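# Move the bone from the tray onto the table

## Task

Lift the bone out of the tray and set it down on the table next to the tray, while the apple, the ball and the root all stay inside the tray.

## Robot and tools

Robot: two arms, left_arm and right_arm, each with six joints and a parallel gripper. Left_arm is on the +y side of the scene. Calibrated bases in the scene frame: left_arm at (+0.028, +0.274, 0) m, quat_wxyz (+1.000, 0, 0, -0.008); right_arm at (-0.011, -0.241, 0) m, quat_wxyz (+1.000, 0, 0, +0.019). Both bases have +z up.

Frames: the scene frame has its origin at table-top height, halfway between the nominal bases, +x pointing out over the table, +z up. Each arm's reported hand pose (end_effector_position in metres, end_effector_quat_wxyz) and its wrist camera pose are in that arm's own base frame. Fingers point along the gripper's +z and separate along its y. end_effector_position is the spot between the pads, just under 1 cm behind the tips. Reported poses can be a few cm off, more when the arm is stretched out.

Command row: every row has exactly 14 numbers, even when only one arm moves. The first 7 are left_arm, the last 7 are right_arm. Each group is six absolute joint target angles in radians, then the gripper opening. Joint order, which is not base-to-tip: shoulder, elbow, waist, wrist pitch, wrist yaw, wrist roll. The same order is used in every joint list of a result.

Nominal joint ranges (rad): waist -2.618 to 3.054; shoulder 0.000 to 3.142; elbow 0.000 to 3.142; wrist pitch -1.571 to 1.571; wrist yaw -1.571 to 1.571; wrist roll -2.094 to 2.094. A true end may differ by up to 0.059. A target more than 0.059 beyond an end, and also farther out than the current angle, is rejected. A target beyond the true end is clipped there, and the result may say "joint sent to its limit".

Opening: an absolute value from -1 (closed) to +1 (fully open). Approximate pad gap: 87 mm at +1, 69 mm at 0.5, 43 mm at 0, 18 mm at -0.5, 0 mm at -1. To hold the bone, keep commanding an opening below the grip_measured value seen at first contact. About 0.04 below gives full force (roughly 20 N per pad); smaller differences grip more gently. To leave a gripper unchanged, resend its current command; a 0 is itself a command.

Tools:
- execute_actions(actions, cameras): actions is a list of actions. Each action is a list of 1 to 15 rows, each row lasting one 1/30 s step. A short action repeats its final row until its 15 steps are done. Every control step, each joint target is kept within a lead of the measured angle: 0.339 rad for waist, shoulder and elbow, 2.2 rad for the wrist joints. If a target would put the gripper over 200 mm from where it is now, the arm's targets are pulled back. Large changes therefore need several actions. Sending an empty list only returns the state and images.
- move(target, speed, blend, opening_speed, blocking, cameras): target is one 14-number row or a list of up to 15 rows, all absolute. speed is in rad/s for the joint with the longest way to go (0.01 to 12.57, default 0.5). blend (rad) rounds corners between listed targets. opening_speed is the gripper rate on the -1..1 scale, at least 0.2. blocking=false returns after about 0.5 s while the motion continues; a new move replaces it. Joints move together, there is no collision avoidance, and faster moves hit harder. Finger changes in later list targets apply only once the arm is at rest there. The result adds a "move:" line such as done, off_target (resting more than 0.035 rad from target), moving, held or fault, and may show limits=held.
- wait(seconds 0 to 10, cameras): the arms hold their last commands while time runs.
- stop(cameras): brakes a running move. It needs some room to stop.
- zoom_image(camera, region [x0,y0,x1,y1] pixels, at most 504x504): enlarges part of the latest image from cam_left_wrist or cam_right_wrist.
- finished_scene(scene): ends the current scene, giving its number. This cannot be undone. The bone must already rest on the table beside the tray, with the other three objects still in it.

cameras argument: a list of names, ["all"], or []. If omitted, you get every image on an empty call and none otherwise. Both cameras are 672x504, with pinhole+radial calibration given (K, D, T_world_to_cam). The wrist camera transforms map the carrying arm's base frame to the camera frame and can be slightly off.

Result lines:
- Joint positions: per arm, six joints in radians, then the gripper on a 0 (closed) to 1 (open) scale.
- Joint velocities: may read "within noise".
- Joint targets: the angles currently being driven toward.
- Tool commands: the present gripper commands.
- grip_measured: the gripper reading on the -1..1 scale, accurate to about 1 mm.
- Joint torques: positive means toward a larger angle. The first three joints wrap at ±28 N m.
- Step readings are listed for actions only.
- "joint command not followed": the clearance check changed or withheld some targets.
- MOTOR HOT: shown at 75 °C. At 90 °C an over-temperature fault folds that arm and leaves it idle. Avoid holding loads or stretched poses for long, and avoid pushing toward poses the arm cannot reach.

Avoid: dropping the bone, releasing it while it is still moving, slamming or pressing hard on anything, knocking the apple, ball or root out of the tray, and letting anything leave the table. Avoid any contact or squeeze between the two arms or their grippers. Loose objects may occasionally get nudged by outside pushes. Friction can leave joints short of their targets, and very small turns may not happen at all.

Each tool is called by a JSON object that holds its "method" and its "body".

## Session

{"method": "execute_actions", "body": {"actions": []}}

Scene clock: 0.00 s.
left_arm: end_effector_position=(+0.2920, +0.0037, +0.1366) grip_measured=+0.975 end_effector_quat_wxyz=(+0.465, -0.230, +0.849, +0.104) | right_arm: end_effector_position=(+0.1995, -0.0011, +0.3010) grip_measured=+1.000 end_effector_quat_wxyz=(+0.548, +0.083, +0.832, +0.030)
Joint names: [shoulder, elbow, waist, wrist pitch, wrist yaw, wrist roll]
Joint positions: left_arm=[1.023 0.695 -0.282 -0.408 -0.621 -0.528 0.988] | right_arm=[0.609 1.126 -0.021 -0.926 0.022 0.164 1]
Joint velocities: within noise
Joint torques (N m): no reading
Heat: left arm: 31 °C; right arm: 31 °C.
Joint targets: left_arm=[1.019 0.709 -0.282 -0.400 -0.622 -0.528] | right_arm=[0.610 1.133 -0.021 -0.925 0.022 0.163]
Tool commands: left_gripper/opening=+1.0 right_gripper/opening=+1.0

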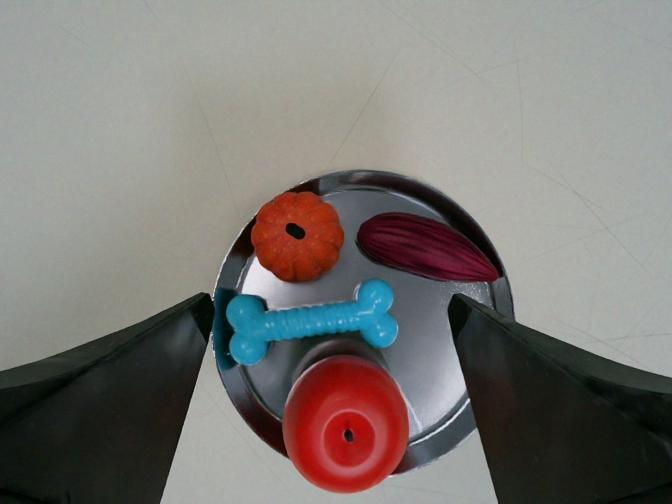

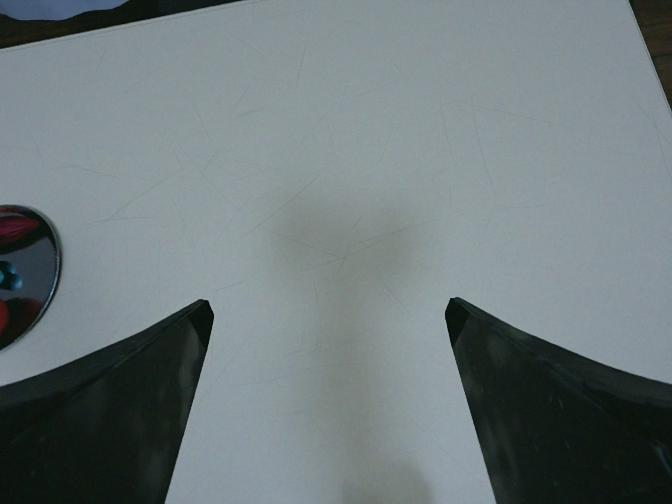

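{"method": "move", "body": {"target": [1.515,1.289,0.043,-1.344,0.0,0.97,0.0,0.610,1.133,-0.021,-0.925,0.022,0.163,1.0], "speed": 1.0, "cameras": ["cam_left_wrist"]}}

Scene clock: 61.10 s.
left_arm: end_effector_position=(+0.2294, +0.0454, +0.1249) grip_measured=+0.000 end_effector_quat_wxyz=(-0.006, +0.445, +0.896, +0.006) | right_arm: end_effector_position=(+0.1995, -0.0011, +0.3010) grip_measured=+1.000 end_effector_quat_wxyz=(+0.548, +0.083, +0.832, +0.030)
Joint names: [shoulder, elbow, waist, wrist pitch, wrist yaw, wrist roll]
Joint positions: left_arm=[1.51 1.257 0.037 -1.323 -0.016 0.959 0.5] | right_arm=[0.609 1.126 -0.021 -0.926 0.022 0.164 1]
Joint torques (N m): left_arm=[-4.51 10.15 0.64 0.1 0.34 0.07] | right_arm=[2.14 6.91 0.09 2 0.09 -0.05]
Heat: left arm: 36 °C; right arm: 37 °C.
Joint targets: left_arm=[1.516 1.289 0.043 -1.344 0.000 0.970] | right_arm=[0.610 1.133 -0.021 -0.925 0.022 0.163]
move: done
camera_calibration:
cam_left_wrist: T_world_to_cam=[[-0.802003, -0.597239, -0.00980493, 0.213883], [-0.382905, 0.501447, 0.775844, -0.0107001], [-0.458448, 0.625984, -0.630848, 0.297566], [0, 0, 0, 1]] pos_world=[0.303856, -0.0531668, 0.198118]
Images, in order (width x height): cam_left_wrist 672x504.

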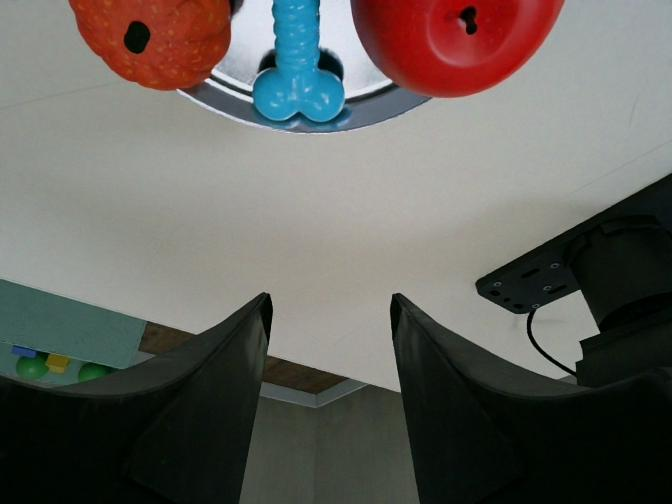

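{"method": "move", "body": {"target": [1.728,1.415,-0.094,-1.245,0.01,0.83,-0.1,0.610,1.133,-0.021,-0.925,0.022,0.163,1.0], "speed": 0.7, "cameras": ["cam_left_wrist"]}}

Scene clock: 79.43 s.
left_arm: end_effector_position=(+0.2758, +0.0029, +0.1000) grip_measured=-0.100 end_effector_quat_wxyz=(-0.020, +0.454, +0.891, -0.007) | right_arm: end_effector_position=(+0.1995, -0.0011, +0.3010) grip_measured=+1.000 end_effector_quat_wxyz=(+0.548, +0.083, +0.832, +0.030)
Joint names: [shoulder, elbow, waist, wrist pitch, wrist yaw, wrist roll]
Joint positions: left_arm=[1.728 1.384 -0.103 -1.269 -0.001 0.84 0.45] | right_arm=[0.609 1.126 -0.021 -0.926 0.022 0.164 1]
Joint torques (N m): left_arm=[-6.69 9.89 -0.09 0.52 0.27 -0.17] | right_arm=[2.18 6.84 0.12 2 0.09 -0.06]
Heat: left arm: 36 °C; right arm: 38 °C.
Joint targets: left_arm=[1.729 1.415 -0.106 -1.245 0.010 0.830] | right_arm=[0.610 1.133 -0.021 -0.925 0.022 0.163]
move: done
camera_calibration:
cam_left_wrist: T_world_to_cam=[[-0.813635, -0.580834, 0.0250981, 0.225237], [-0.345126, 0.517293, 0.783132, 0.0365192], [-0.467853, 0.628521, -0.621349, 0.331332], [0, 0, 0, 1]] pos_world=[0.35088, -0.0963151, 0.171621]
Images, in order (width x height): cam_left_wrist 672x504.

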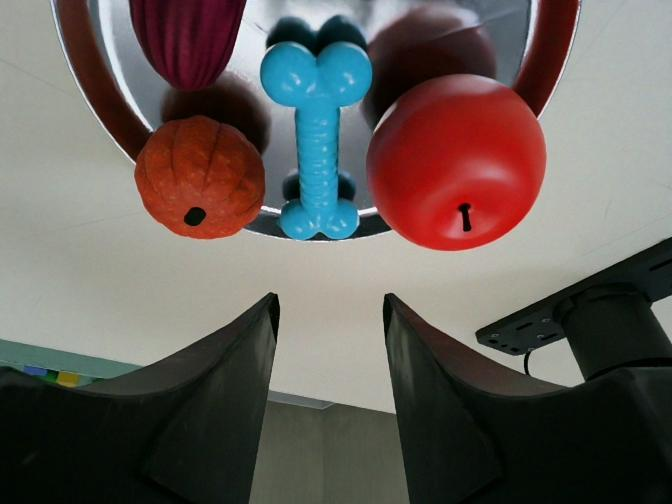

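{"method": "move", "body": {"target": [1.785,1.284,-0.117,-1.020,0.01,0.857,-0.1,0.610,1.133,-0.021,-0.925,0.022,0.163,1.0], "speed": 0.4, "cameras": ["cam_left_wrist"]}}

Scene clock: 97.53 s.
left_arm: end_effector_position=(+0.3016, +0.0004, +0.0587) grip_measured=-0.100 end_effector_quat_wxyz=(+0.014, +0.457, +0.889, +0.006) | right_arm: end_effector_position=(+0.1995, -0.0011, +0.3010) grip_measured=+1.000 end_effector_quat_wxyz=(+0.548, +0.083, +0.832, +0.030)
Joint names: [shoulder, elbow, waist, wrist pitch, wrist yaw, wrist roll]
Joint positions: left_arm=[1.782 1.291 -0.103 -1.048 -0.001 0.847 0.45] | right_arm=[0.609 1.126 -0.021 -0.926 0.022 0.164 1]
Joint torques (N m): left_arm=[-6.93 6.19 -0.53 0.69 0.27 0.03] | right_arm=[2.13 6.83 0.03 2 0.1 -0.07]
Heat: left arm: 37 °C; right arm: 38 °C.
Joint targets: left_arm=[1.785 1.284 -0.111 -1.020 0.010 0.857] | right_arm=[0.610 1.133 -0.021 -0.925 0.022 0.163]
move: done
camera_calibration:
cam_left_wrist: T_world_to_cam=[[-0.817448, -0.575223, -0.029953, 0.250155], [-0.397455, 0.525657, 0.75214, 0.0965287], [-0.416903, 0.62674, -0.658323, 0.306157], [0, 0, 0, 1]] pos_world=[0.370492, -0.0987268, 0.13644]
Images, in order (width x height): cam_left_wrist 672x504.

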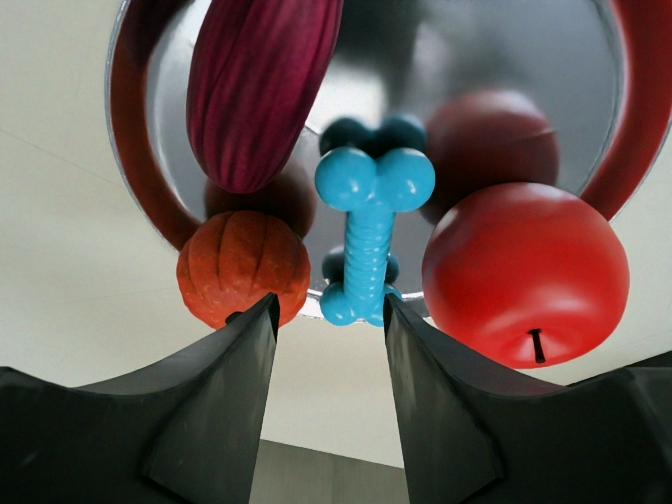

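{"method": "move", "body": {"target": [1.769,1.204,-0.124,-0.988,0.01,0.889,-0.33,0.610,1.133,-0.021,-0.925,0.022,0.163,1.0], "speed": 0.3, "cameras": ["cam_left_wrist"]}}

Scene clock: 121.00 s.
left_arm: end_effector_position=(+0.2856, +0.0003, +0.0410) grip_measured=-0.330 end_effector_quat_wxyz=(-0.006, +0.475, +0.880, -0.002) | right_arm: end_effector_position=(+0.1995, -0.0011, +0.3010) grip_measured=+1.000 end_effector_quat_wxyz=(+0.548, +0.083, +0.832, +0.030)
Joint names: [shoulder, elbow, waist, wrist pitch, wrist yaw, wrist roll]
Joint positions: left_arm=[1.78 1.211 -0.112 -1.014 -0.001 0.878 0.335] | right_arm=[0.609 1.126 -0.021 -0.926 0.022 0.164 1]
Joint torques (N m): left_arm=[-8.05 5.87 -0.46 0.62 0.27 0.05] | right_arm=[2.18 6.83 0.1 2 0.1 -0.05]
Heat: left arm: 36 °C; right arm: 38 °C.
Joint targets: left_arm=[1.767 1.204 -0.120 -0.988 0.010 0.889] | right_arm=[0.610 1.133 -0.021 -0.925 0.022 0.163]
move: done
camera_calibration:
cam_left_wrist: T_world_to_cam=[[-0.840628, -0.541601, 0.00364948, 0.241787], [-0.342482, 0.536767, 0.771095, 0.0870611], [-0.419585, 0.646954, -0.63671, 0.287766], [0, 0, 0, 1]] pos_world=[0.353812, -0.10195, 0.115208]
Images, in order (width x height): cam_left_wrist 672x504.

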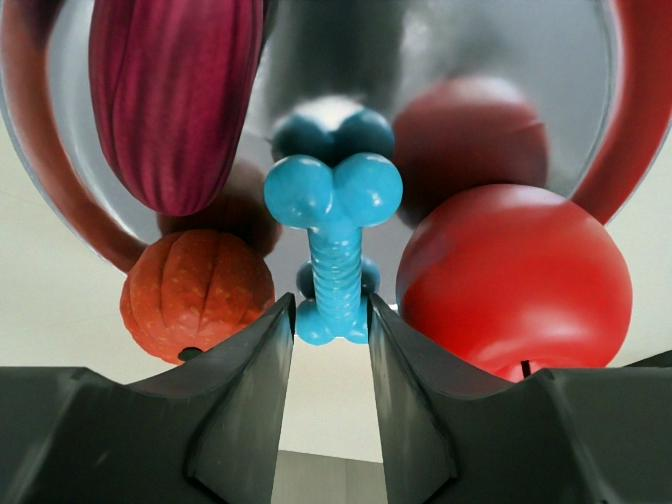

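{"method": "move", "body": {"target": [1.811,1.144,-0.122,-0.883,0.01,0.889,-0.33,0.610,1.133,-0.021,-0.925,0.022,0.163,1.0], "speed": 0.2, "cameras": ["cam_left_wrist"]}}

Scene clock: 126.63 s.
left_arm: end_effector_position=(+0.2873, +0.0002, +0.0186) grip_measured=-0.330 end_effector_quat_wxyz=(-0.002, +0.475, +0.880, +0.000) | right_arm: end_effector_position=(+0.1995, -0.0011, +0.3010) grip_measured=+1.000 end_effector_quat_wxyz=(+0.548, +0.083, +0.832, +0.030)
Joint names: [shoulder, elbow, waist, wrist pitch, wrist yaw, wrist roll]
Joint positions: left_arm=[1.808 1.151 -0.112 -0.916 -0.001 0.879 0.335] | right_arm=[0.609 1.126 -0.021 -0.926 0.022 0.164 1]
Joint torques (N m): left_arm=[-6.58 5.74 -0.72 0.72 0.27 0.04] | right_arm=[2.18 6.8 0.09 1.98 0.1 -0.07]
Heat: left arm: 35 °C; right arm: 39 °C.
Joint targets: left_arm=[1.812 1.144 -0.122 -0.883 0.010 0.889] | right_arm=[0.610 1.133 -0.021 -0.925 0.022 0.163]
move: done
camera_calibration:
cam_left_wrist: T_world_to_cam=[[-0.841065, -0.540918, -0.00419927, 0.243379], [-0.349798, 0.53794, 0.766982, 0.107247], [-0.412616, 0.646551, -0.641654, 0.272379], [0, 0, 0, 1]] pos_world=[0.3546, -0.102151, 0.0935386]
Images, in order (width x height): cam_left_wrist 672x504.

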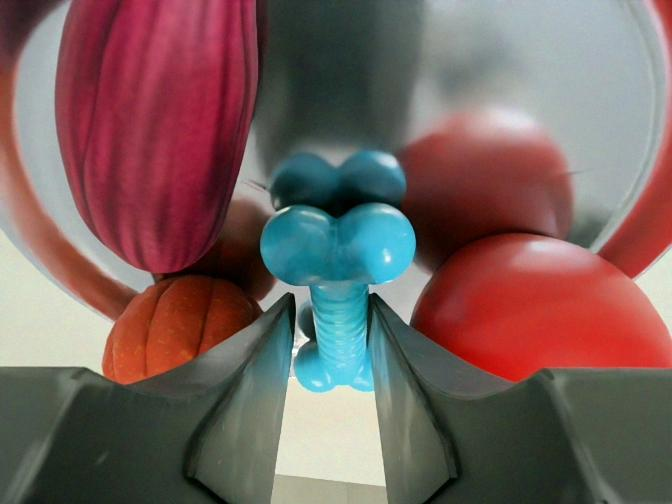

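{"method": "move", "body": {"target": [[1.818,1.131,-0.122,-0.865,0.01,0.889,-0.33,0.610,1.133,-0.021,-0.925,0.022,0.163,1.0],[1.818,1.131,-0.122,-0.865,0.01,0.889,-0.6,0.610,1.133,-0.021,-0.925,0.022,0.163,1.0]], "speed": 0.2, "opening_speed": 0.3, "cameras": ["cam_left_wrist"]}}

Scene clock: 136.27 s.
left_arm: end_effector_position=(+0.2871, -0.0012, +0.0156) grip_measured=-0.513 end_effector_quat_wxyz=(+0.001, +0.477, +0.879, +0.001) | right_arm: end_effector_position=(+0.1995, -0.0011, +0.3010) grip_measured=+1.000 end_effector_quat_wxyz=(+0.548, +0.083, +0.832, +0.030)
Joint names: [shoulder, elbow, waist, wrist pitch, wrist yaw, wrist roll]
Joint positions: left_arm=[1.808 1.139 -0.117 -0.9 -0.001 0.879 0.243] | right_arm=[0.609 1.126 -0.021 -0.926 0.022 0.164 1]
Joint torques (N m): left_arm=[-6.04 5.55 -0.57 0.75 0.3 0.08] | right_arm=[2.17 6.84 0.06 2 0.1 -0.06]
Heat: left arm: 35 °C; right arm: 39 °C.
Joint targets: left_arm=[1.818 1.131 -0.127 -0.865 0.010 0.889] | right_arm=[0.610 1.133 -0.021 -0.925 0.022 0.163]
move: done
camera_calibration:
cam_left_wrist: T_world_to_cam=[[-0.843503, -0.537073, -0.00744493, 0.243288], [-0.350726, 0.540232, 0.764945, 0.110532], [-0.406809, 0.647844, -0.644053, 0.269685], [0, 0, 0, 1]] pos_world=[0.353691, -0.103763, 0.0909522]
Images, in order (width x height): cam_left_wrist 672x504.

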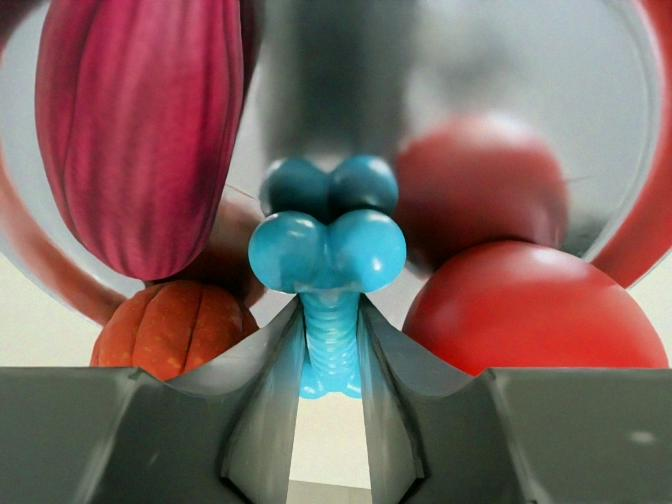

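{"method": "move", "body": {"target": [[1.775,1.215,-0.122,-0.985,0.01,0.889,-0.6,0.610,1.133,-0.021,-0.925,0.022,0.163,1.0],[1.73,1.45,-0.122,-1.25,0.01,0.889,-0.6,0.610,1.133,-0.021,-0.925,0.022,0.163,1.0],[1.73,1.45,0.453,-1.25,0.01,0.889,-0.6,0.610,1.133,-0.021,-0.925,0.022,0.163,1.0],[1.769,1.204,0.453,-0.988,0.01,0.889,-0.6,0.610,1.133,-0.021,-0.925,0.022,0.163,1.0]], "speed": [0.2,0.4,0.5,0.35], "blend": [0.05,0.03,0.03,0], "cameras": ["cam_left_wrist"]}}

Scene clock: 152.97 s.
left_arm: end_effector_position=(+0.2416, +0.1540, +0.0442) grip_measured=-0.513 end_effector_quat_wxyz=(+0.001, +0.210, +0.978, -0.001) | right_arm: end_effector_position=(+0.1995, -0.0011, +0.3010) grip_measured=+1.000 end_effector_quat_wxyz=(+0.548, +0.083, +0.832, +0.030)
Joint names: [shoulder, elbow, waist, wrist pitch, wrist yaw, wrist roll]
Joint positions: left_arm=[1.767 1.209 0.457 -1.012 0.003 0.879 0.243] | right_arm=[0.609 1.126 -0.021 -0.926 0.022 0.164 1]
Joint torques (N m): left_arm=[-6.76 6.13 0.21 0.6 0.24 0.06] | right_arm=[2.17 6.91 0.1 1.99 0.1 -0.05]
Heat: left arm: 34 °C; right arm: 39 °C.
Joint targets: left_arm=[1.768 1.205 0.456 -0.988 0.010 0.889] | right_arm=[0.610 1.133 -0.021 -0.925 0.022 0.163]
move: done
camera_calibration:
cam_left_wrist: T_world_to_cam=[[-0.417655, -0.908594, -0.00464753, 0.242705], [-0.588528, 0.266626, 0.763247, 0.0884762], [-0.692242, 0.321509, -0.64609, 0.288278], [0, 0, 0, 1]] pos_world=[0.352996, 0.104246, 0.119853]
Images, in order (width x height): cam_left_wrist 672x504.

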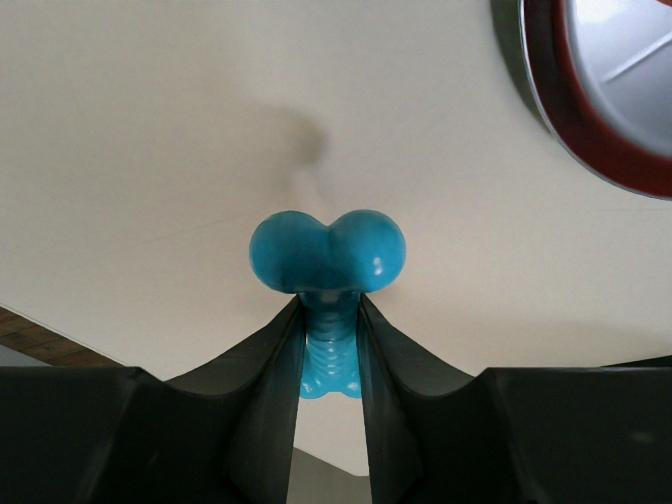

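{"method": "move", "body": {"target": [1.818,1.131,0.453,-0.865,0.01,0.889,-0.6,0.610,1.133,-0.021,-0.925,0.022,0.163,1.0], "speed": 0.15, "cameras": ["cam_left_wrist"]}}

Scene clock: 156.27 s.
left_arm: end_effector_position=(+0.2414, +0.1534, +0.0147) grip_measured=-0.513 end_effector_quat_wxyz=(-0.001, +0.210, +0.978, -0.003) | right_arm: end_effector_position=(+0.1995, -0.0011, +0.3010) grip_measured=+1.000 end_effector_quat_wxyz=(+0.548, +0.083, +0.832, +0.030)
Joint names: [shoulder, elbow, waist, wrist pitch, wrist yaw, wrist roll]
Joint positions: left_arm=[1.813 1.14 0.455 -0.904 0.003 0.879 0.243] | right_arm=[0.609 1.126 -0.021 -0.926 0.022 0.164 1]
Joint torques (N m): left_arm=[-6.57 5.3 -0.21 0.76 0.22 0.04] | right_arm=[2.15 6.8 0.03 2 0.1 -0.06]
Heat: left arm: 34 °C; right arm: 39 °C.
Joint targets: left_arm=[1.818 1.131 0.451 -0.865 0.010 0.889] | right_arm=[0.610 1.133 -0.021 -0.925 0.022 0.163]
move: off_target (left_arm); left_arm: the wrist pitch is farthest, 0.039 rad from its target
camera_calibration:
cam_left_wrist: T_world_to_cam=[[-0.419039, -0.907968, 0.00091526, 0.242031], [-0.583197, 0.269925, 0.766174, 0.109185], [-0.695908, 0.320523, -0.642633, 0.270306], [0, 0, 0, 1]] pos_world=[0.353205, 0.103645, 0.0898314]
Images, in order (width x height): cam_left_wrist 672x504.

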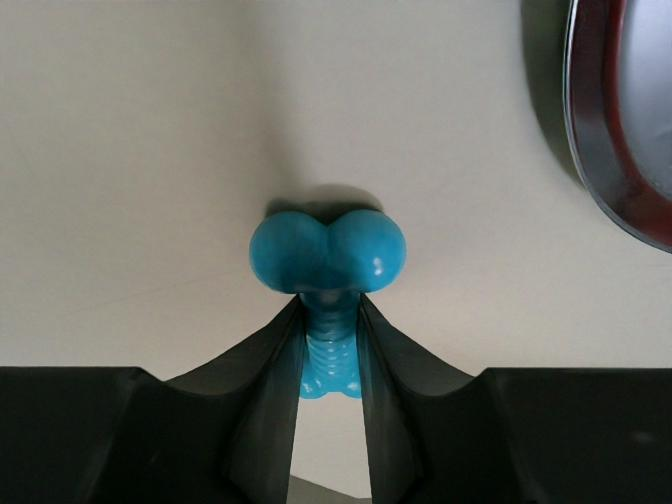

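{"method": "move", "body": {"target": [1.825,1.120,0.453,-0.853,0.01,0.889,-0.6,0.610,1.133,-0.021,-0.925,0.022,0.163,1.0], "speed": 0.1, "cameras": ["cam_left_wrist"]}}

Scene clock: 159.77 s.
left_arm: end_effector_position=(+0.2413, +0.1533, +0.0144) grip_measured=-0.513 end_effector_quat_wxyz=(-0.001, +0.210, +0.978, -0.003) | right_arm: end_effector_position=(+0.1995, -0.0011, +0.3010) grip_measured=+1.000 end_effector_quat_wxyz=(+0.548, +0.083, +0.832, +0.030)
Joint names: [shoulder, elbow, waist, wrist pitch, wrist yaw, wrist roll]
Joint positions: left_arm=[1.813 1.139 0.455 -0.903 0.003 0.879 0.243] | right_arm=[0.609 1.126 -0.021 -0.926 0.022 0.164 1]
Joint torques (N m): left_arm=[-5.87 4.38 -0.12 0.91 0.25 0.07] | right_arm=[2.18 6.8 0.08 2 0.11 -0.06]
Heat: left arm: 34 °C; right arm: 39 °C.
Joint targets: left_arm=[1.825 1.120 0.453 -0.853 0.010 0.889] | right_arm=[0.610 1.133 -0.021 -0.925 0.022 0.163]
move: off_target (left_arm); left_arm: the wrist pitch is farthest, 0.050 rad from its target
camera_calibration:
cam_left_wrist: T_world_to_cam=[[-0.419039, -0.907968, 0.00091526, 0.241989], [-0.583197, 0.269925, 0.766174, 0.109433], [-0.695908, 0.320523, -0.642633, 0.269979], [0, 0, 0, 1]] pos_world=[0.353105, 0.103645, 0.0894314]
Images, in order (width x height): cam_left_wrist 672x504.

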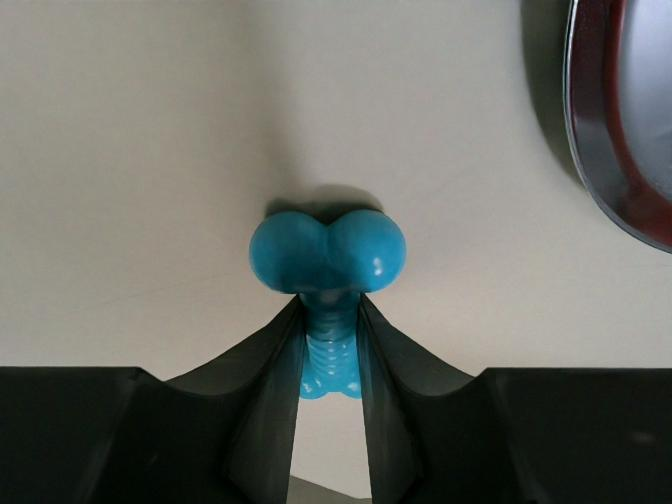

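Contact. Release slowly and lift.

{"method": "move", "body": {"target": [[1.816,1.133,0.453,-0.865,0.01,0.889,-0.6,0.610,1.133,-0.021,-0.925,0.022,0.163,1.0],[1.816,1.133,0.453,-0.866,0.01,0.889,-0.2,0.610,1.133,-0.021,-0.925,0.022,0.163,1.0],[1.769,1.204,0.453,-0.988,0.01,0.889,-0.2,0.610,1.133,-0.021,-0.925,0.022,0.163,1.0],[1.73,1.40,0.453,-1.25,0.01,0.889,-0.2,0.610,1.133,-0.021,-0.925,0.022,0.163,1.0]], "speed": [0.1,0.1,0.2,0.4], "opening_speed": 0.4, "cameras": ["cam_left_wrist"]}}

Scene clock: 167.87 s.
left_arm: end_effector_position=(+0.2385, +0.1520, +0.0890) grip_measured=-0.200 end_effector_quat_wxyz=(-0.015, +0.210, +0.977, -0.014) | right_arm: end_effector_position=(+0.1995, -0.0011, +0.3010) grip_measured=+1.000 end_effector_quat_wxyz=(+0.548, +0.083, +0.832, +0.030)
Joint names: [shoulder, elbow, waist, wrist pitch, wrist yaw, wrist roll]
Joint positions: left_arm=[1.754 1.372 0.455 -1.23 0.003 0.879 0.4] | right_arm=[0.609 1.126 -0.021 -0.926 0.022 0.164 1]
Joint torques (N m): left_arm=[-9.09 9.66 -0.09 0.05 0.25 0.08] | right_arm=[2.13 6.87 0.09 1.99 0.1 -0.06]
Heat: left arm: 34 °C; right arm: 39 °C.
Joint targets: left_arm=[1.730 1.400 0.453 -1.250 0.010 0.889] | right_arm=[0.610 1.133 -0.021 -0.925 0.022 0.163]
move: done; target 2's new numbers were sent with left_arm's wrist pitch 0.037 rad from that target
camera_calibration:
cam_left_wrist: T_world_to_cam=[[-0.418594, -0.90773, 0.0283707, 0.23686], [-0.558603, 0.281976, 0.780034, 0.0420004], [-0.71606, 0.31067, -0.625094, 0.321243], [0, 0, 0, 1]] pos_world=[0.352639, 0.103362, 0.161325]
Images, in order (width x height): cam_left_wrist 672x504.

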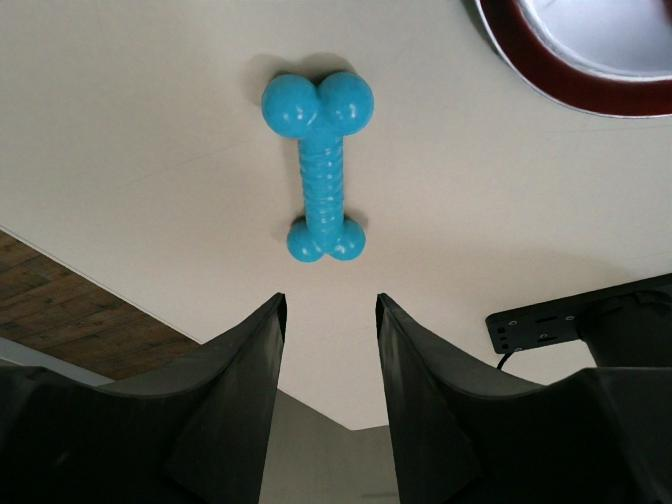

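{"method": "finished_scene", "body": {"scene": 1}}

The scene is finished: the task was done.


## Next scene

The same job, from a new start.

{"method": "execute_actions", "body": {"actions": []}}

Scene clock: 0.00 s.
left_arm: end_effector_position=(+0.2558, -0.0375, +0.2975) grip_measured=+0.975 end_effector_quat_wxyz=(+0.408, -0.083, +0.892, -0.178) | right_arm: end_effector_position=(+0.2102, -0.0141, +0.2834) grip_measured=+1.000 end_effector_quat_wxyz=(+0.538, +0.015, +0.816, +0.211)
Joint names: [shoulder, elbow, waist, wrist pitch, wrist yaw, wrist roll]
Joint positions: left_arm=[1.032 1.38 0.122 -1.044 0.347 -0.226 0.988] | right_arm=[0.81 1.089 -0.848 -1.056 -1.076 -0.319 1]
Joint velocities: within noise
Joint torques (N m): no reading
Heat: left arm: 27 °C; right arm: 28 °C.
Joint targets: left_arm=[1.029 1.392 0.122 -1.034 0.347 -0.225] | right_arm=[0.809 1.097 -0.848 -1.055 -1.076 -0.320]
Tool commands: left_gripper/opening=+1.0 right_gripper/opening=+1.0
camera_calibration:
cam_left_wrist: T_world_to_cam=[[0.00119432, -0.926857, 0.375412, -0.145097], [-0.999929, 0.00333515, 0.0114153, 0.27356], [-0.0118324, -0.375399, -0.926788, 0.406669], [0, 0, 0, 1]] pos_world=[0.278526, 0.0172665, 0.428245]
cam_right_wrist: T_world_to_cam=[[0.198468, -0.911281, -0.360802, 0.0488622], [-0.946788, -0.0830872, -0.310949, 0.309377], [0.253384, 0.403316, -0.87928, 0.345384], [0, 0, 0, 1]] pos_world=[0.195702, -0.0690662, 0.417519]

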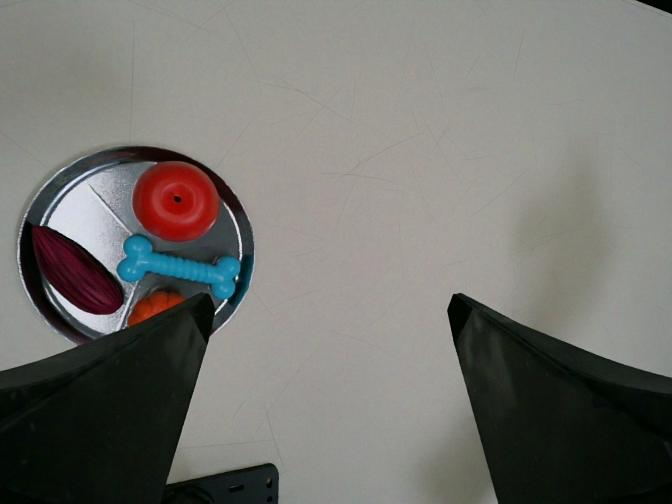

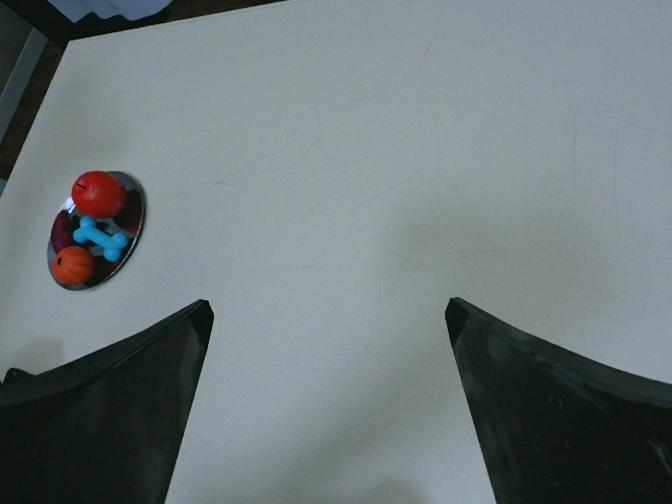

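{"method": "move", "body": {"target": [1.582,1.296,0.232,-1.245,0.0,-1.10,-0.2,0.809,1.097,-0.848,-1.055,-1.076,-0.320,1.0], "speed": 0.9, "cameras": ["cam_left_wrist"]}}

Scene clock: 16.00 s.
left_arm: end_effector_position=(+0.2739, +0.0223, +0.1168) grip_measured=-0.200 end_effector_quat_wxyz=(+0.026, -0.611, +0.791, -0.021) | right_arm: end_effector_position=(+0.2102, -0.0141, +0.2834) grip_measured=+1.000 end_effector_quat_wxyz=(+0.538, +0.015, +0.816, +0.211)
Joint names: [shoulder, elbow, waist, wrist pitch, wrist yaw, wrist roll]
Joint positions: left_arm=[1.583 1.298 0.227 -1.222 0.016 -1.09 0.4] | right_arm=[0.81 1.089 -0.848 -1.056 -1.076 -0.319 1]
Joint torques (N m): left_arm=[-5.6 6.6 0.72 0.24 -0.1 -0.13] | right_arm=[0.16 7.31 0.05 1.42 -0.26 -0.08]
Heat: left arm: 28 °C; right arm: 30 °C.
Joint targets: left_arm=[1.582 1.295 0.233 -1.245 0.000 -1.100] | right_arm=[0.809 1.097 -0.848 -1.055 -1.076 -0.320]
move: done
camera_calibration:
cam_left_wrist: T_world_to_cam=[[0.963873, -0.259678, 0.0592985, -0.263515], [-0.213818, -0.621555, 0.753625, 0.00552867], [-0.158843, -0.739078, -0.654624, 0.27847], [0, 0, 0, 1]] pos_world=[0.29941, 0.140819, 0.193753]
Images, in order (width x height): cam_left_wrist 672x504.

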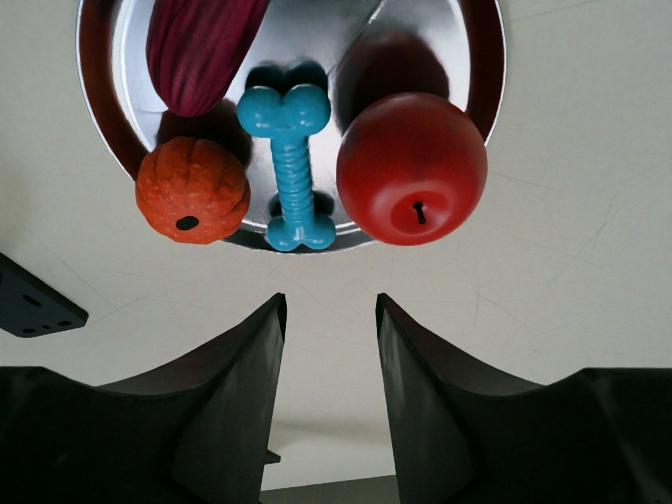

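{"method": "move", "body": {"target": [[1.572,1.137,0.200,-1.115,-0.012,-1.134,-0.33,0.809,1.097,-0.848,-1.055,-1.076,-0.320,1.0],[1.605,1.032,0.200,-0.975,-0.012,-1.134,-0.33,0.809,1.097,-0.848,-1.055,-1.076,-0.320,1.0]], "speed": [0.3,0.2], "cameras": ["cam_left_wrist"]}}

Scene clock: 36.13 s.
left_arm: end_effector_position=(+0.2542, +0.0133, +0.0485) grip_measured=-0.330 end_effector_quat_wxyz=(+0.003, -0.616, +0.787, -0.004) | right_arm: end_effector_position=(+0.2102, -0.0141, +0.2834) grip_measured=+1.000 end_effector_quat_wxyz=(+0.538, +0.015, +0.816, +0.211)
Joint names: [shoulder, elbow, waist, wrist pitch, wrist yaw, wrist roll]
Joint positions: left_arm=[1.601 1.041 0.204 -1.002 0.005 -1.125 0.335] | right_arm=[0.81 1.089 -0.848 -1.056 -1.076 -0.319 1]
Joint torques (N m): left_arm=[-4.98 5.89 -0.49 0.65 -0.1 -0.16] | right_arm=[0.14 7.28 0.08 1.43 -0.24 -0.09]
Heat: left arm: 29 °C; right arm: 31 °C.
Joint targets: left_arm=[1.606 1.033 0.196 -0.975 -0.012 -1.134] | right_arm=[0.809 1.097 -0.848 -1.055 -1.076 -0.320]
move: done
camera_calibration:
cam_left_wrist: T_world_to_cam=[[0.968679, -0.248272, 0.0046183, -0.241536], [-0.163213, -0.62257, 0.765355, 0.0337419], [-0.187141, -0.742137, -0.643592, 0.230637], [0, 0, 0, 1]] pos_world=[0.28264, 0.132204, 0.123727]
Images, in order (width x height): cam_left_wrist 672x504.

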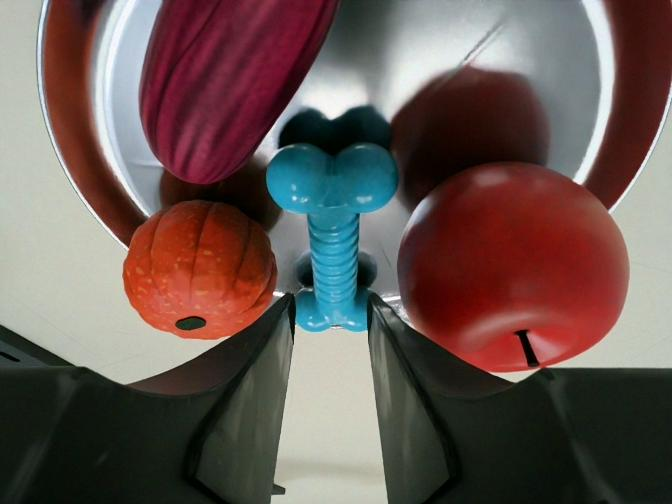

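{"method": "move", "body": {"target": [[1.655,0.946,0.200,-0.842,-0.012,-1.134,-0.33,0.809,1.097,-0.848,-1.055,-1.076,-0.320,1.0],[1.655,0.946,0.200,-0.842,-0.012,-1.134,-0.6,0.809,1.097,-0.848,-1.055,-1.076,-0.320,1.0]], "speed": 0.2, "opening_speed": 0.3, "cameras": ["cam_left_wrist"]}}

Scene clock: 42.77 s.
left_arm: end_effector_position=(+0.2545, +0.0130, +0.0163) grip_measured=-0.514 end_effector_quat_wxyz=(+0.004, -0.616, +0.788, -0.004) | right_arm: end_effector_position=(+0.2102, -0.0141, +0.2834) grip_measured=+1.000 end_effector_quat_wxyz=(+0.538, +0.015, +0.816, +0.211)
Joint names: [shoulder, elbow, waist, wrist pitch, wrist yaw, wrist roll]
Joint positions: left_arm=[1.649 0.953 0.202 -0.864 0.004 -1.126 0.243] | right_arm=[0.81 1.089 -0.848 -1.056 -1.076 -0.319 1]
Joint torques (N m): left_arm=[-4.98 5.49 -0.1 0.61 -0.1 -0.12] | right_arm=[0.18 7.23 0.08 1.41 -0.25 -0.07]
Heat: left arm: 29 °C; right arm: 31 °C.
Joint targets: left_arm=[1.654 0.945 0.198 -0.842 -0.012 -1.134] | right_arm=[0.809 1.097 -0.848 -1.055 -1.076 -0.320]
move: done
camera_calibration:
cam_left_wrist: T_world_to_cam=[[0.96857, -0.248652, 0.00663748, -0.24176], [-0.165208, -0.623126, 0.764474, 0.0587978], [-0.185952, -0.741543, -0.644621, 0.209535], [0, 0, 0, 1]] pos_world=[0.282839, 0.131904, 0.091726]
Images, in order (width x height): cam_left_wrist 672x504.

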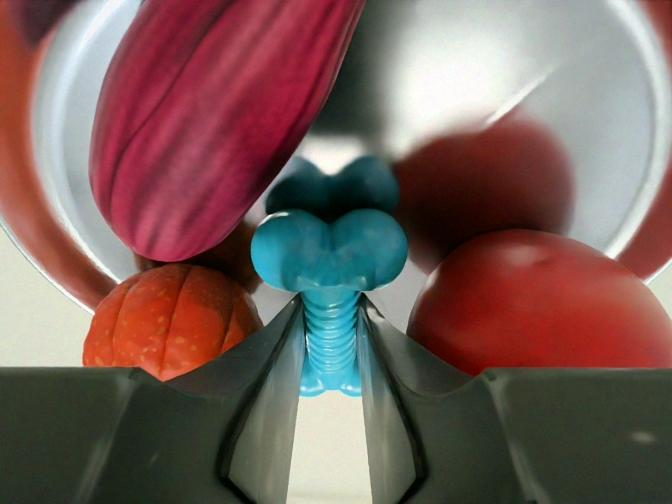

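{"method": "move", "body": {"target": [[1.607,1.043,0.200,-0.972,-0.012,-1.134,-0.6,0.809,1.097,-0.848,-1.055,-1.076,-0.320,1.0],[1.555,1.255,0.200,-1.245,-0.012,-1.134,-0.6,0.809,1.097,-0.848,-1.055,-1.076,-0.320,1.0],[1.555,1.255,-0.55,-1.245,-0.012,-1.134,-0.6,0.809,1.097,-0.848,-1.055,-1.076,-0.320,1.0],[1.605,1.032,-0.55,-0.975,-0.012,-1.134,-0.6,0.809,1.097,-0.848,-1.055,-1.076,-0.320,1.0]], "speed": [0.2,0.4,0.6,0.35], "blend": [0.05,0.03,0.03,0], "cameras": ["cam_left_wrist"]}}

Scene clock: 54.53 s.
left_arm: end_effector_position=(+0.1938, -0.1637, +0.0471) grip_measured=-0.514 end_effector_quat_wxyz=(+0.003, -0.281, +0.960, -0.001) | right_arm: end_effector_position=(+0.2102, -0.0141, +0.2834) grip_measured=+1.000 end_effector_quat_wxyz=(+0.538, +0.015, +0.816, +0.211)
Joint names: [shoulder, elbow, waist, wrist pitch, wrist yaw, wrist roll]
Joint positions: left_arm=[1.603 1.038 -0.556 -1 -0.004 -1.126 0.243] | right_arm=[0.81 1.089 -0.848 -1.056 -1.076 -0.319 1]
Joint torques (N m): left_arm=[-5.19 6.12 -0.02 0.63 0 -0.15] | right_arm=[0.16 7.24 0.06 1.42 -0.24 -0.08]
Heat: left arm: 29 °C; right arm: 32 °C.
Joint targets: left_arm=[1.605 1.033 -0.558 -0.975 -0.012 -1.134] | right_arm=[0.809 1.097 -0.848 -1.055 -1.076 -0.320]
move: done
camera_calibration:
cam_left_wrist: T_world_to_cam=[[0.53266, -0.846327, -0.00194235, -0.239992], [-0.54815, -0.346741, 0.761119, 0.0347438], [-0.644829, -0.404353, -0.648609, 0.231364], [0, 0, 0, 1]] pos_world=[0.29607, -0.0975118, 0.123155]
Images, in order (width x height): cam_left_wrist 672x504.

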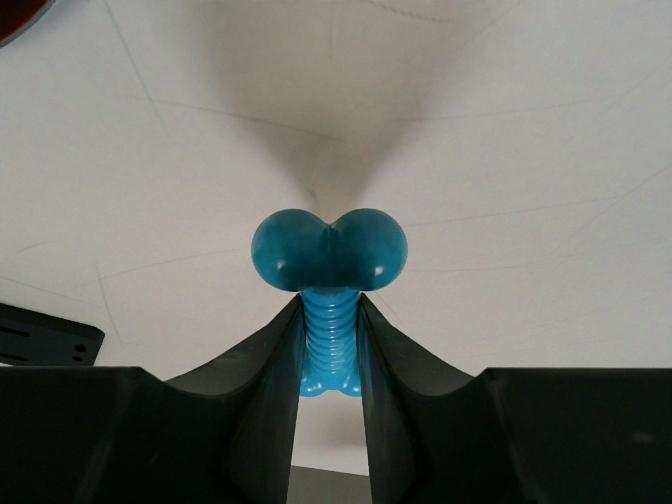

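{"method": "move", "body": {"target": [[1.655,0.946,-0.556,-0.842,-0.012,-1.134,-0.6,0.809,1.097,-0.848,-1.055,-1.076,-0.320,1.0],[1.659,0.937,-0.556,-0.833,-0.012,-1.134,-0.6,0.809,1.097,-0.848,-1.055,-1.076,-0.320,1.0]], "speed": [0.2,0.05], "cameras": ["cam_left_wrist"]}}

Scene clock: 58.37 s.
left_arm: end_effector_position=(+0.1904, -0.1616, +0.0152) grip_measured=-0.514 end_effector_quat_wxyz=(-0.001, -0.281, +0.960, +0.004) | right_arm: end_effector_position=(+0.2102, -0.0141, +0.2834) grip_measured=+1.000 end_effector_quat_wxyz=(+0.538, +0.015, +0.816, +0.211)
Joint names: [shoulder, elbow, waist, wrist pitch, wrist yaw, wrist roll]
Joint positions: left_arm=[1.65 0.95 -0.556 -0.879 -0.004 -1.126 0.243] | right_arm=[0.81 1.089 -0.848 -1.056 -1.076 -0.319 1]
Joint torques (N m): left_arm=[-4.97 4.75 0.03 0.81 -0.02 -0.14] | right_arm=[0.12 7.28 0.06 1.42 -0.26 -0.06]
Heat: left arm: 29 °C; right arm: 32 °C.
Joint targets: left_arm=[1.658 0.936 -0.556 -0.833 -0.012 -1.134] | right_arm=[0.809 1.097 -0.848 -1.055 -1.076 -0.320]
move: off_target (left_arm); left_arm: the wrist pitch is farthest, 0.046 rad from its target
camera_calibration:
cam_left_wrist: T_world_to_cam=[[0.532598, -0.846242, -0.0146324, -0.236293], [-0.538947, -0.352425, 0.765071, 0.0550966], [-0.652592, -0.399589, -0.64378, 0.211526], [0, 0, 0, 1]] pos_world=[0.293583, -0.0960204, 0.0905657]
Images, in order (width x height): cam_left_wrist 672x504.

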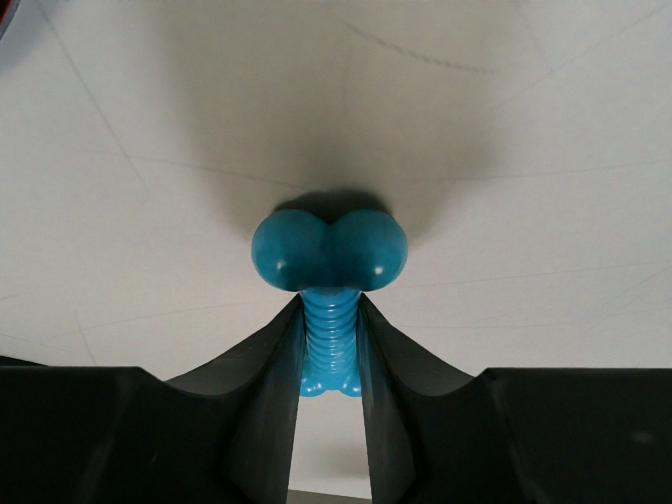

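Contact again. Release.

{"method": "move", "body": {"target": [[1.656,0.942,-0.556,-0.848,-0.012,-1.134,-0.6,0.809,1.097,-0.848,-1.055,-1.076,-0.320,1.0],[1.656,0.942,-0.556,-0.849,-0.012,-1.134,-0.2,0.809,1.097,-0.848,-1.055,-1.076,-0.320,1.0],[1.605,1.032,-0.556,-0.975,-0.012,-1.134,-0.2,0.809,1.097,-0.848,-1.055,-1.076,-0.320,1.0],[1.555,1.20,-0.556,-1.22,-0.012,-1.134,-0.2,0.809,1.097,-0.848,-1.055,-1.076,-0.320,1.0]], "speed": [0.1,0.1,0.2,0.4], "opening_speed": 0.4, "cameras": ["cam_left_wrist"]}}

Scene clock: 66.13 s.
left_arm: end_effector_position=(+0.1883, -0.1603, +0.0874) grip_measured=-0.200 end_effector_quat_wxyz=(-0.009, -0.281, +0.960, +0.013) | right_arm: end_effector_position=(+0.2102, -0.0141, +0.2834) grip_measured=+1.000 end_effector_quat_wxyz=(+0.538, +0.015, +0.816, +0.211)
Joint names: [shoulder, elbow, waist, wrist pitch, wrist yaw, wrist roll]
Joint positions: left_arm=[1.576 1.173 -0.556 -1.199 -0.004 -1.126 0.4] | right_arm=[0.81 1.089 -0.848 -1.056 -1.076 -0.319 1]
Joint torques (N m): left_arm=[-7.32 9.62 0.17 0.04 0 -0.17] | right_arm=[0.13 7.3 0.01 1.43 -0.25 -0.08]
Heat: left arm: 29 °C; right arm: 33 °C.
Joint targets: left_arm=[1.556 1.201 -0.556 -1.220 -0.012 -1.134] | right_arm=[0.809 1.097 -0.848 -1.055 -1.076 -0.320]
move: done
camera_calibration:
cam_left_wrist: T_world_to_cam=[[0.532113, -0.845914, -0.0358409, -0.230971], [-0.523564, -0.362019, 0.771248, -0.00581023], [-0.665385, -0.391626, -0.635525, 0.260069], [0, 0, 0, 1]] pos_world=[0.292907, -0.095635, 0.161484]
Images, in order (width x height): cam_left_wrist 672x504.

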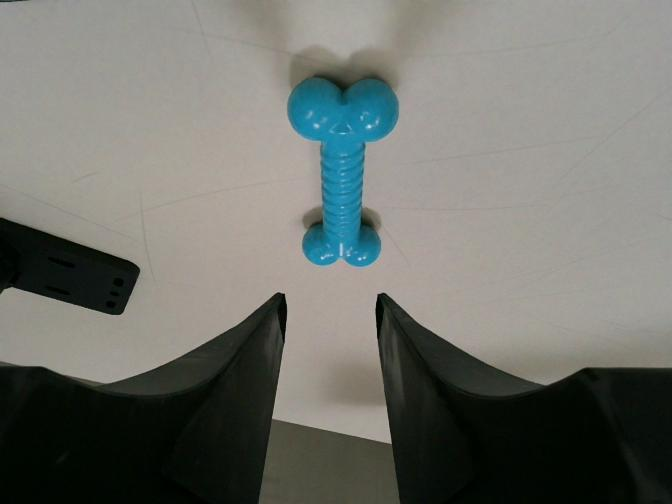

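{"method": "finished_scene", "body": {"scene": 2}}

The scene is finished: the task was done.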